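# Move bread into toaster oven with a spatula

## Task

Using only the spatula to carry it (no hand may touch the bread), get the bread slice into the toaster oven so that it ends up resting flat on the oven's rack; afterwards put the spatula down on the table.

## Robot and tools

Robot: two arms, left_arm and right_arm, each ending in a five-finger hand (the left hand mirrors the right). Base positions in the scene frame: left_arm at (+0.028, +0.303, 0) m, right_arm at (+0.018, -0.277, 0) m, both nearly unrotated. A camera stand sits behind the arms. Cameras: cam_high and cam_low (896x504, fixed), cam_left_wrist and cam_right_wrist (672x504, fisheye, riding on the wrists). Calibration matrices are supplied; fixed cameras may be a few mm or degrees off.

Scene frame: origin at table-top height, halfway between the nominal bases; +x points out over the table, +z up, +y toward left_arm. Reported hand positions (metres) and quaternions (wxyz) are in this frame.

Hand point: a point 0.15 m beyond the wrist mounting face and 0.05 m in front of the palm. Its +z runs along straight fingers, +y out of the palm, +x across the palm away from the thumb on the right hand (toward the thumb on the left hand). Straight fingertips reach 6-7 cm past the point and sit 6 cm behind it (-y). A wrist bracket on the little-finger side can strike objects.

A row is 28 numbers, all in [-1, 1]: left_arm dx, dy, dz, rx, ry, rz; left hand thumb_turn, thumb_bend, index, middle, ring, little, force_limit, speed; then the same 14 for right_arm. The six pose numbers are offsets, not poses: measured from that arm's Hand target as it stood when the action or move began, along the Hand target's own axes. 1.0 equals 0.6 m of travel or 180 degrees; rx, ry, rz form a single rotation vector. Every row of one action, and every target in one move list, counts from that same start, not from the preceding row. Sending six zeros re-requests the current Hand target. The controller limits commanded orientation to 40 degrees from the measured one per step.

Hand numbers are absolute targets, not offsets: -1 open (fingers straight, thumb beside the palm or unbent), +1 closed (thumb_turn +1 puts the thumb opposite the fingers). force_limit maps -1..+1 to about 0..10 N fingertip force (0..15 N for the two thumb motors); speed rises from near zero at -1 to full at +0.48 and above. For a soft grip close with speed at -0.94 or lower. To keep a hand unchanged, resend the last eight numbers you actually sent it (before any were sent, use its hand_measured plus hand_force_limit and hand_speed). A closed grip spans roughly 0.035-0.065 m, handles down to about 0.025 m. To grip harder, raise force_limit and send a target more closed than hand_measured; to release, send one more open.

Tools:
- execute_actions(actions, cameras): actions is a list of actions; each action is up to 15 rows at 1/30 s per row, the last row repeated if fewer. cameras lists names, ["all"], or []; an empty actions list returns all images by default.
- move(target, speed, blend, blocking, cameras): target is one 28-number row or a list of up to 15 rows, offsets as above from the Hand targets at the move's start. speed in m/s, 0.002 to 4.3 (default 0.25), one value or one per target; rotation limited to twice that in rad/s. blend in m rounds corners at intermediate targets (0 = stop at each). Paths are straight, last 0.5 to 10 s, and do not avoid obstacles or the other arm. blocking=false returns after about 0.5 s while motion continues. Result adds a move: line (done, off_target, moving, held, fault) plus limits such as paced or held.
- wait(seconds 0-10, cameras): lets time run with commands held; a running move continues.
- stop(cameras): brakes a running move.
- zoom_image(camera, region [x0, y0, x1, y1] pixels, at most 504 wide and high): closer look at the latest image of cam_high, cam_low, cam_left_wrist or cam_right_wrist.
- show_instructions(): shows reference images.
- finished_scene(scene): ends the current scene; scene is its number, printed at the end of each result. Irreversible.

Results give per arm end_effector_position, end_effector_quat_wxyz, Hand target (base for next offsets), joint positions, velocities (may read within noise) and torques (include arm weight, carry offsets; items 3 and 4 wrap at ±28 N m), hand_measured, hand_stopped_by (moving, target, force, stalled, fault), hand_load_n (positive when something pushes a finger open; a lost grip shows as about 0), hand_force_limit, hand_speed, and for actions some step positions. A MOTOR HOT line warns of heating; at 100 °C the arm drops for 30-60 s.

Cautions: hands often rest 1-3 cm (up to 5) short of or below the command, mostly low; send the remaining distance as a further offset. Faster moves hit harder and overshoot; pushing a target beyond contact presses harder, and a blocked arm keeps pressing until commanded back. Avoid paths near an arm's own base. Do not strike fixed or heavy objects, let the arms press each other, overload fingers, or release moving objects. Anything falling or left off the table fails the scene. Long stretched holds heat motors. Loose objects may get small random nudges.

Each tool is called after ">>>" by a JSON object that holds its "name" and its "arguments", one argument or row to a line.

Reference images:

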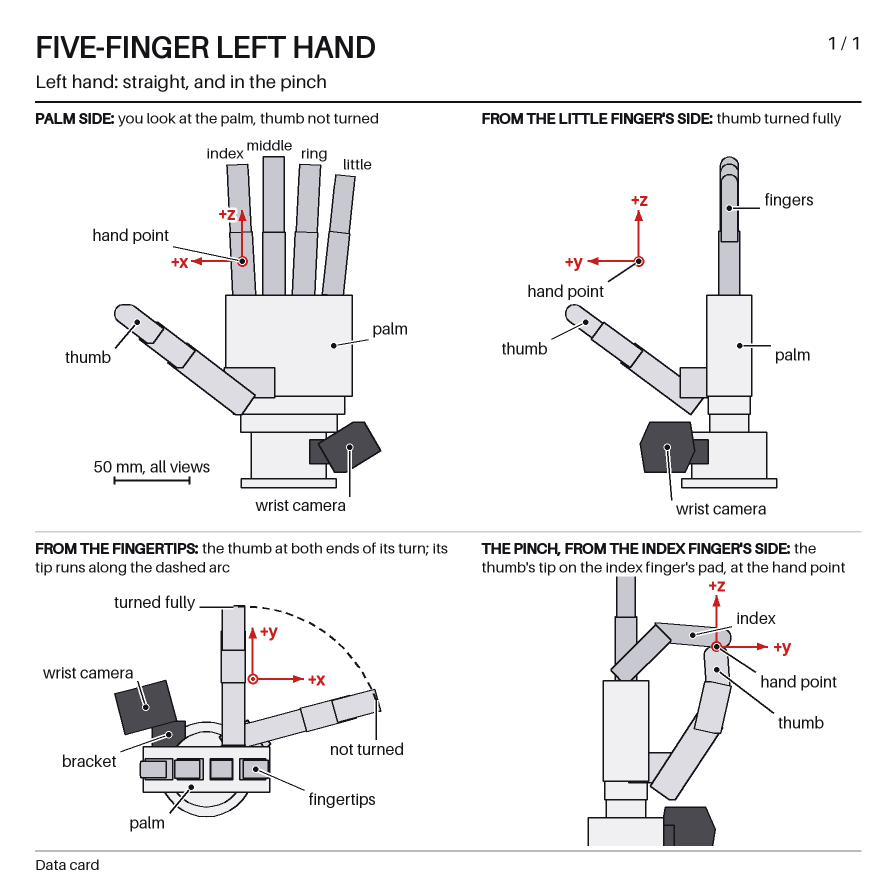

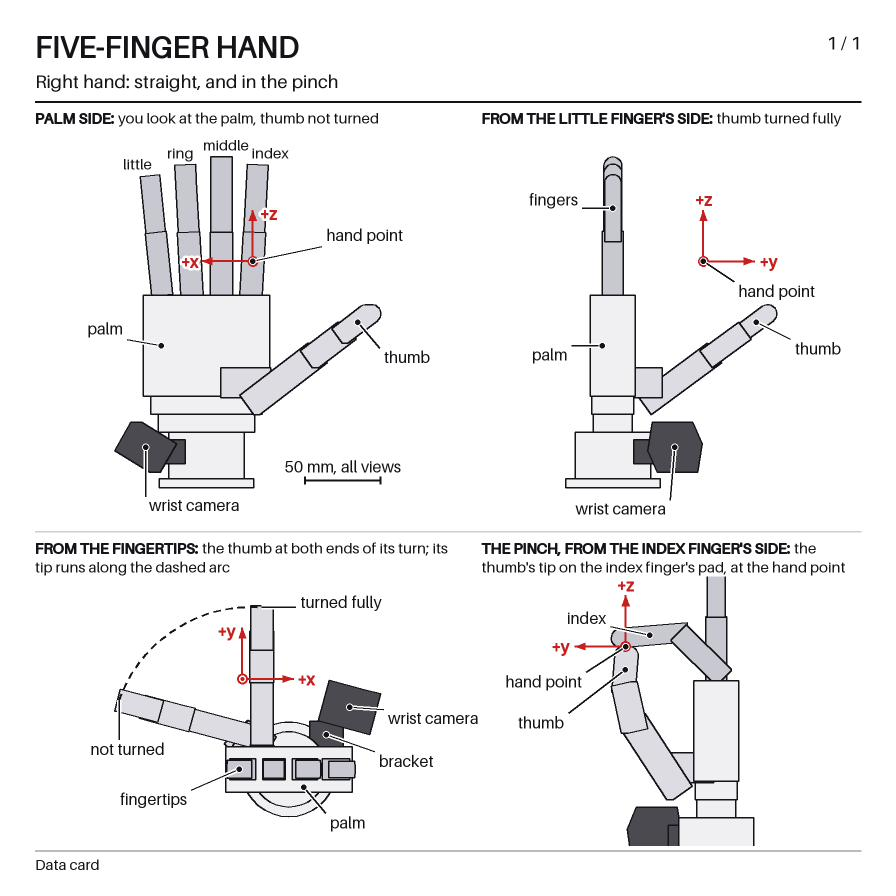

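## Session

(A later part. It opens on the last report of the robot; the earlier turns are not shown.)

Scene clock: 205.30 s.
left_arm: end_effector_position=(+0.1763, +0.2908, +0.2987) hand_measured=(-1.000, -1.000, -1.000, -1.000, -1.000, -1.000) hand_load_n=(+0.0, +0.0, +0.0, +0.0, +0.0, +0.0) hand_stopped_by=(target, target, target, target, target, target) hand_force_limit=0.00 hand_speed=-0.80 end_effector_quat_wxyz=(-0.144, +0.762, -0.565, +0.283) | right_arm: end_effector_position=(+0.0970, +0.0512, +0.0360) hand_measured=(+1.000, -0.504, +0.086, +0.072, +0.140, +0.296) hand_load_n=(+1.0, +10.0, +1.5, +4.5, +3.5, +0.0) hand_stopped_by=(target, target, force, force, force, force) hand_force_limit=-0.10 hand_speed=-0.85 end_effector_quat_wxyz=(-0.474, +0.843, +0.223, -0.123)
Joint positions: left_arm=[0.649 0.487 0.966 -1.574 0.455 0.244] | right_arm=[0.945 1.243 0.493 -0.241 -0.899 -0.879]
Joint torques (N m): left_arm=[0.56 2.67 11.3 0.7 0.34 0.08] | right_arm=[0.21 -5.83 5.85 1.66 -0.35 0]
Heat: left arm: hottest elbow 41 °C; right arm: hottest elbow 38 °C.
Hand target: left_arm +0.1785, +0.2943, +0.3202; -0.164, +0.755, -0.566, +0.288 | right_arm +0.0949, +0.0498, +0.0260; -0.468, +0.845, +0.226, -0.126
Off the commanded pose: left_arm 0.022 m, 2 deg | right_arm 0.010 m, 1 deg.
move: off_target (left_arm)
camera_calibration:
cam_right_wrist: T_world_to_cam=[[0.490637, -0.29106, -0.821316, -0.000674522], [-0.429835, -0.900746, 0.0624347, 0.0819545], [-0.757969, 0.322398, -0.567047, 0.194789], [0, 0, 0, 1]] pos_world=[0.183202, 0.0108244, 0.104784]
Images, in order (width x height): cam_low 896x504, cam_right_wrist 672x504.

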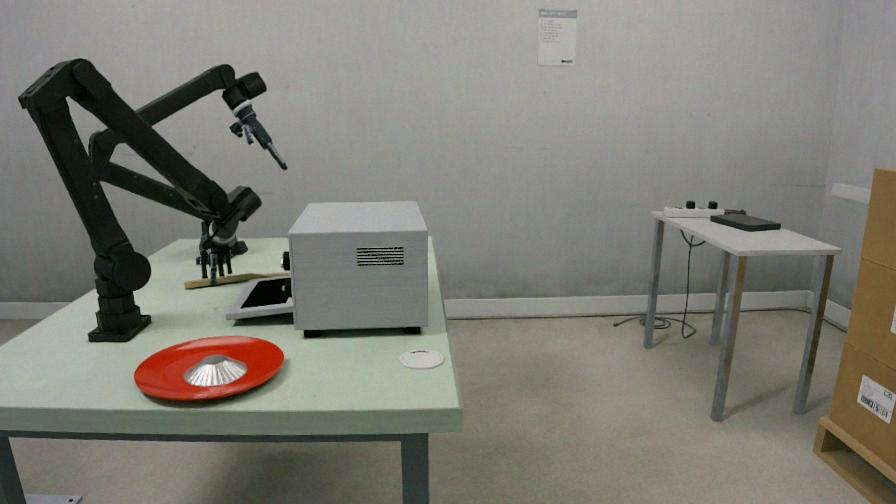

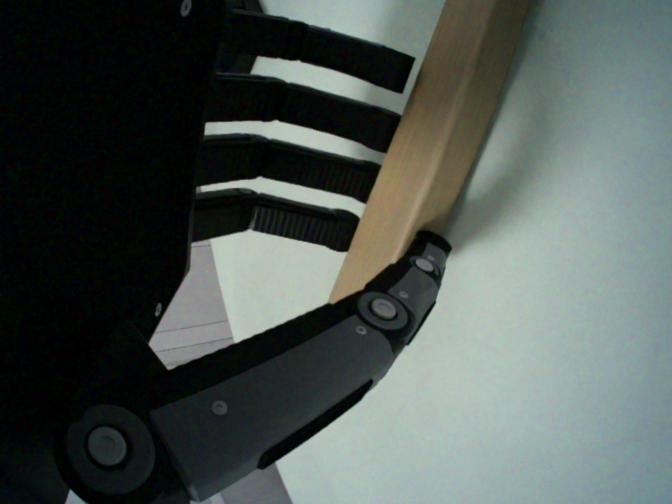

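>>> {"name": "move", "arguments": {
  "target": [
    [0,0,0,0,0,0,-1,-1,-1,-1,-1,-1,0,-0.8,0.0035,-0.0095,-0.0050,0,0,0,1,-0.5,0.5,0.5,0.5,0.5,-0.1,-0.85]
  ],
  "cameras": [],
  "speed": 0.05
}}

>>> {"name": "move", "arguments": {
  "target": [0,0,0,0,0,0,-1,-1,-1,-1,-1,-1,0,-0.8,0,0,0,0,0,0,1,-0.5,-0.3,-0.3,-0.3,-0.3,-0.1,-0.6],
  "cameras": ["cam_low","cam_right_wrist"],
  "speed": 0.05
}}

>>> {"name": "zoom_image", "arguments": {
  "camera": "cam_low",
  "region": [170, 230, 300, 310]
}}

Scene clock: 206.77 s.
left_arm: end_effector_position=(+0.1763, +0.2908, +0.2987) hand_measured=(-1.000, -1.000, -1.000, -1.000, -1.000, -1.000) hand_load_n=(-0.5, +0.0, +0.0, +0.0, +0.0, +0.0) hand_stopped_by=(target, target, target, target, target, target) hand_force_limit=0.00 hand_speed=-0.80 end_effector_quat_wxyz=(-0.144, +0.762, -0.565, +0.283) | right_arm: end_effector_position=(+0.0970, +0.0513, +0.0361) hand_measured=(+1.000, -0.504, +0.086, +0.072, +0.140, +0.296) hand_load_n=(+1.5, +10.0, +1.5, +4.5, +3.5, +0.0) hand_stopped_by=(target, target, force, force, force, force) hand_force_limit=-0.10 hand_speed=-0.85 end_effector_quat_wxyz=(-0.474, +0.843, +0.224, -0.123)
Joint positions: left_arm=[0.649 0.487 0.966 -1.574 0.455 0.244] | right_arm=[0.945 1.243 0.493 -0.241 -0.9 -0.879]
Joint torques (N m): left_arm=[0.32 2.49 11.33 0.65 0.3 0.08] | right_arm=[0.03 -6.77 6.89 0.73 -0.37 -0.02]
Heat: left arm: hottest elbow 41 °C; right arm: hottest elbow 38 °C.
Hand target: left_arm +0.1785, +0.2943, +0.3202; -0.164, +0.755, -0.566, +0.288 | right_arm +0.0964, +0.0513, +0.0324; -0.468, +0.845, +0.226, -0.126
Off the commanded pose: left_arm 0.022 m, 2 deg | right_arm 0.004 m, 1 deg.
move: off_target (left_arm)
No camera images: "cameras" was empty.

Scene clock: 207.60 s.
left_arm: end_effector_position=(+0.1763, +0.2908, +0.2987) hand_measured=(-1.000, -1.000, -1.000, -1.000, -1.000, -1.000) hand_load_n=(+0.0, +0.0, +0.0, +0.0, +0.0, +0.0) hand_stopped_by=(target, target, target, target, target, target) hand_force_limit=0.00 hand_speed=-0.80 end_effector_quat_wxyz=(-0.144, +0.762, -0.565, +0.283) | right_arm: end_effector_position=(+0.0977, +0.0511, +0.0353) hand_measured=(+1.000, -0.500, -0.300, -0.300, -0.300, -0.300) hand_load_n=(+0.0, +0.0, +0.0, +0.0, +0.0, +0.0) hand_stopped_by=(target, target, target, target, target, target) hand_force_limit=-0.10 hand_speed=-0.60 end_effector_quat_wxyz=(-0.473, +0.844, +0.224, -0.122)
Joint positions: left_arm=[0.649 0.487 0.966 -1.574 0.455 0.244] | right_arm=[0.945 1.243 0.493 -0.241 -0.896 -0.88]
Joint torques (N m): left_arm=[0.67 2.78 11.36 0.57 0.32 0.05] | right_arm=[0.03 -6.95 6.95 0.7 -0.55 0]
Heat: left arm: hottest elbow 41 °C; right arm: hottest elbow 38 °C.
Hand target: left_arm +0.1785, +0.2943, +0.3202; -0.164, +0.755, -0.566, +0.288 | right_arm +0.0965, +0.0513, +0.0325; -0.468, +0.845, +0.226, -0.125
Off the commanded pose: left_arm 0.022 m, 2 deg | right_arm 0.003 m, 1 deg.
move: off_target (left_arm)
camera_calibration:
cam_right_wrist: T_world_to_cam=[[0.4931, -0.292934, -0.819171, -0.00176843], [-0.43121, -0.900098, 0.0623069, 0.0824029], [-0.755586, 0.322511, -0.570155, 0.194804], [0, 0, 0, 1]] pos_world=[0.183596, 0.0108263, 0.104485]
Images, in order (width x height): cam_low 896x504, cam_right_wrist 672x504.

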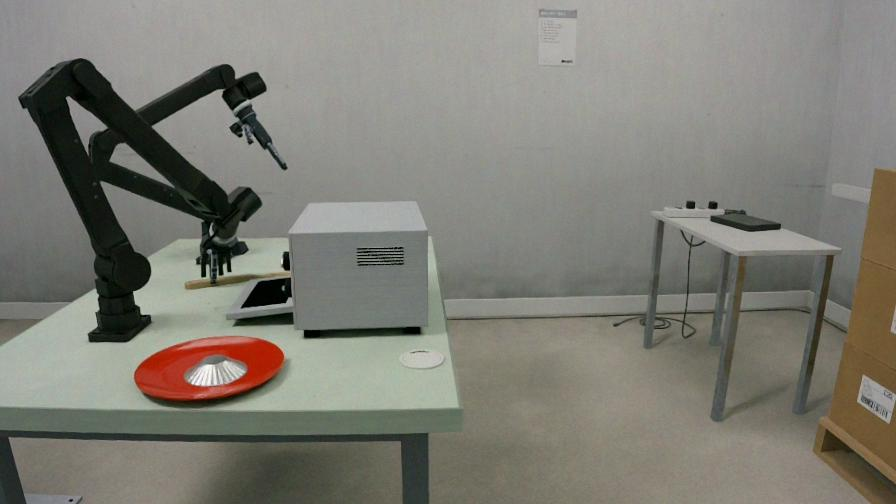

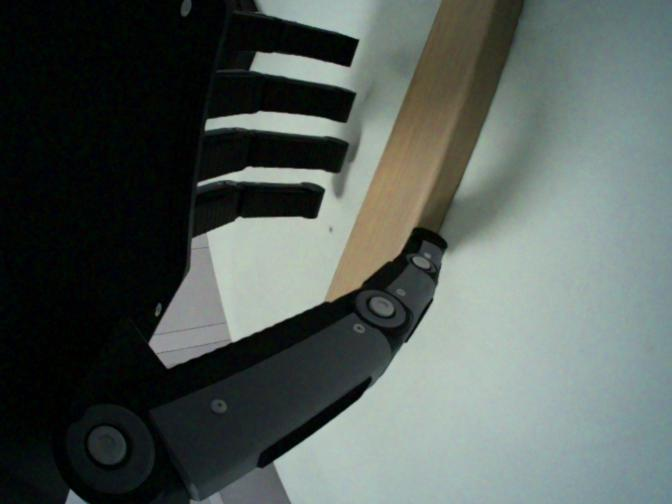

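Scaled by 3.877.

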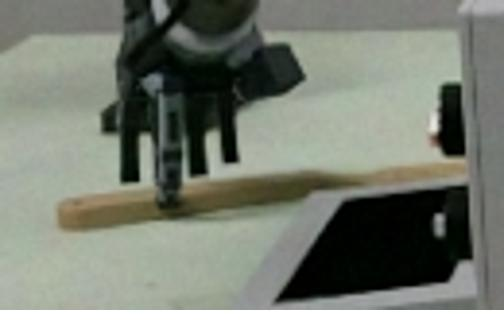

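>>> {"name": "move", "arguments": {
  "target": [
    [0,0,0,0,0,0,-1,-1,-1,-1,-1,-1,0,-0.8,0,0.0018,-0.0187,0,0,0,1,-0.5,-0.3,-0.3,-0.3,-0.3,-0.1,-0.6],
    [0,0,0,0,0,0,-1,-1,-1,-1,-1,-1,0,-0.8,0,-0.1748,-0.129,0,0,0,1,-0.5,-0.3,-0.3,-0.3,-0.3,-0.1,-0.6]
  ],
  "cameras": ["all"],
  "speed": 0.15
}}

>>> {"name": "zoom_image", "arguments": {
  "camera": "cam_left_wrist",
  "region": [310, 240, 430, 400]
}}

Scene clock: 211.83 s.
left_arm: end_effector_position=(+0.1763, +0.2908, +0.2987) hand_measured=(-1.000, -1.000, -1.000, -1.000, -1.000, -1.000) hand_load_n=(+0.0, +0.0, +0.0, +0.0, +0.0, +0.0) hand_stopped_by=(target, target, target, target, target, target) hand_force_limit=0.00 hand_speed=-0.80 end_effector_quat_wxyz=(-0.144, +0.762, -0.565, +0.283) | right_arm: end_effector_position=(+0.0921, +0.0342, +0.1454) hand_measured=(+1.000, -0.500, -0.300, -0.300, -0.300, -0.300) hand_load_n=(+0.0, +0.0, +0.0, +0.0, +0.0, +0.0) hand_stopped_by=(target, target, target, target, target, target) hand_force_limit=-0.10 hand_speed=-0.60 end_effector_quat_wxyz=(-0.458, +0.850, +0.219, -0.139)
Joint positions: left_arm=[0.649 0.487 0.966 -1.574 0.455 0.244] | right_arm=[0.925 1.012 0.685 -0.745 -0.907 -0.924]
Joint torques (N m): left_arm=[0.85 3.43 11.34 0.51 0.29 0.1] | right_arm=[-1.08 -6.59 11.45 0.43 -0.85 0.01]
Heat: left arm: hottest elbow 41 °C; right arm: hottest elbow 38 °C.
Hand target: left_arm +0.1785, +0.2943, +0.3202; -0.164, +0.755, -0.566, +0.288 | right_arm +0.1015, +0.0427, +0.1624; -0.468, +0.845, +0.226, -0.126
Off the commanded pose: left_arm 0.022 m, 2 deg | right_arm 0.021 m, 2 deg.
move: off_target (left_arm, right_arm)
camera_calibration:
cam_left_wrist: T_world_to_cam=[[0.771586, 0.0434656, 0.634638, -0.340217], [-0.328696, -0.826913, 0.45626, 0.164871], [0.544622, -0.560647, -0.623748, 0.365], [0, 0, 0, 1]] pos_world=[0.117912, 0.355758, 0.368359]
cam_right_wrist: T_world_to_cam=[[0.475315, -0.320906, -0.819204, 0.0887634], [-0.420732, -0.90065, 0.108695, 0.0502602], [-0.772697, 0.293001, -0.563108, 0.260365], [0, 0, 0, 1]] pos_world=[0.180139, -0.00253571, 0.213866]

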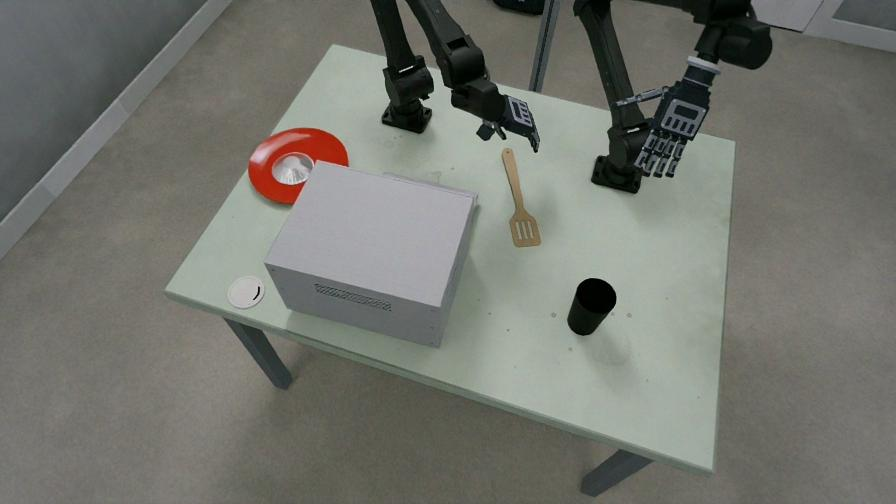

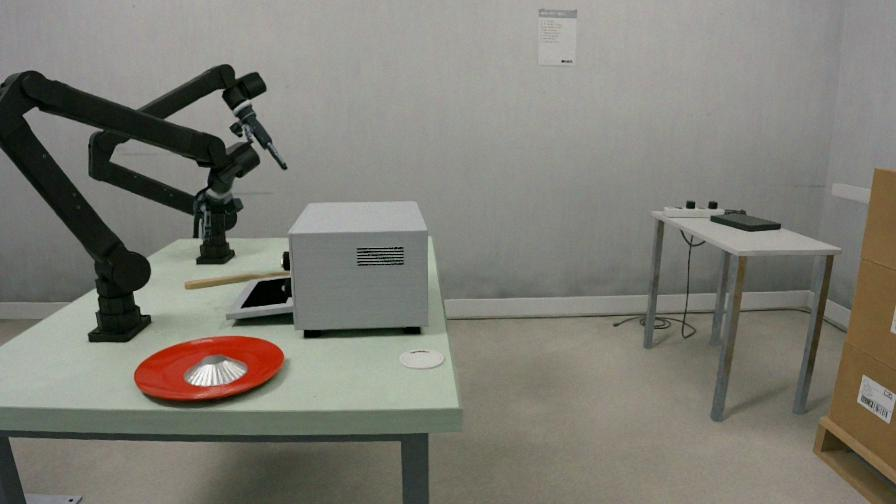

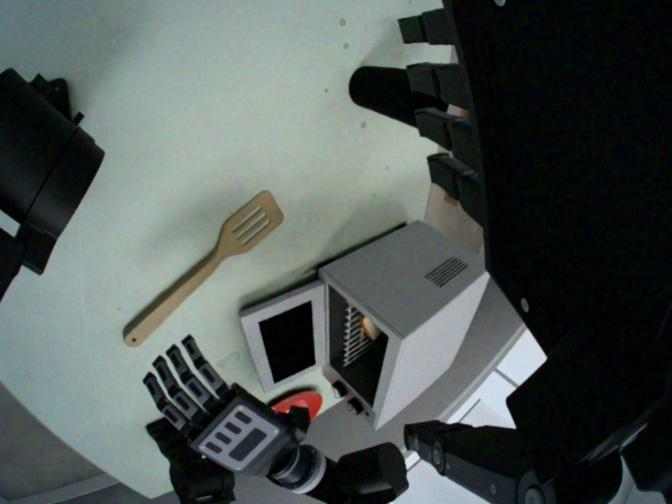

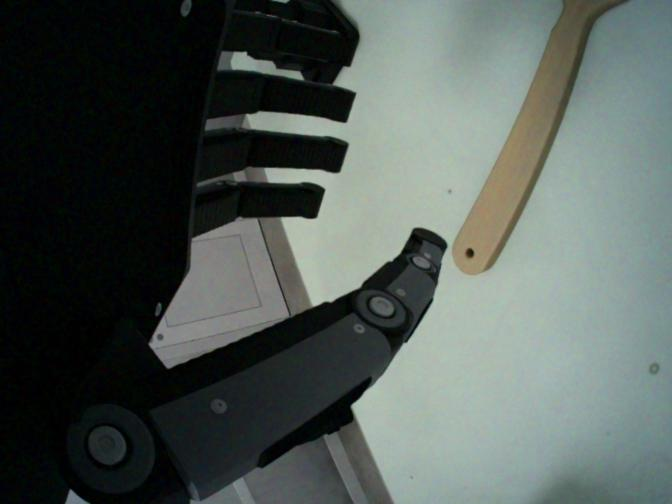

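Scaled by 3.150 from the camera's 672x504 image, which has a finer 960x720 frame.

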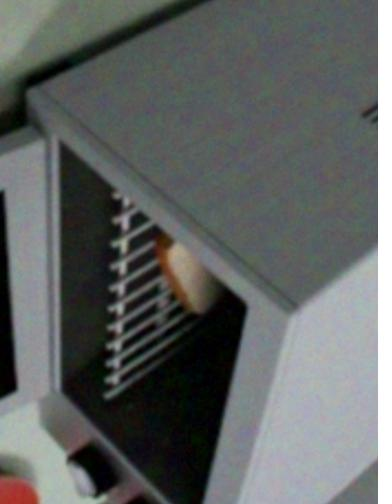

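>>> {"name": "finished_scene", "arguments": {
  "scene": 1
}}

The scene is finished: the task was done.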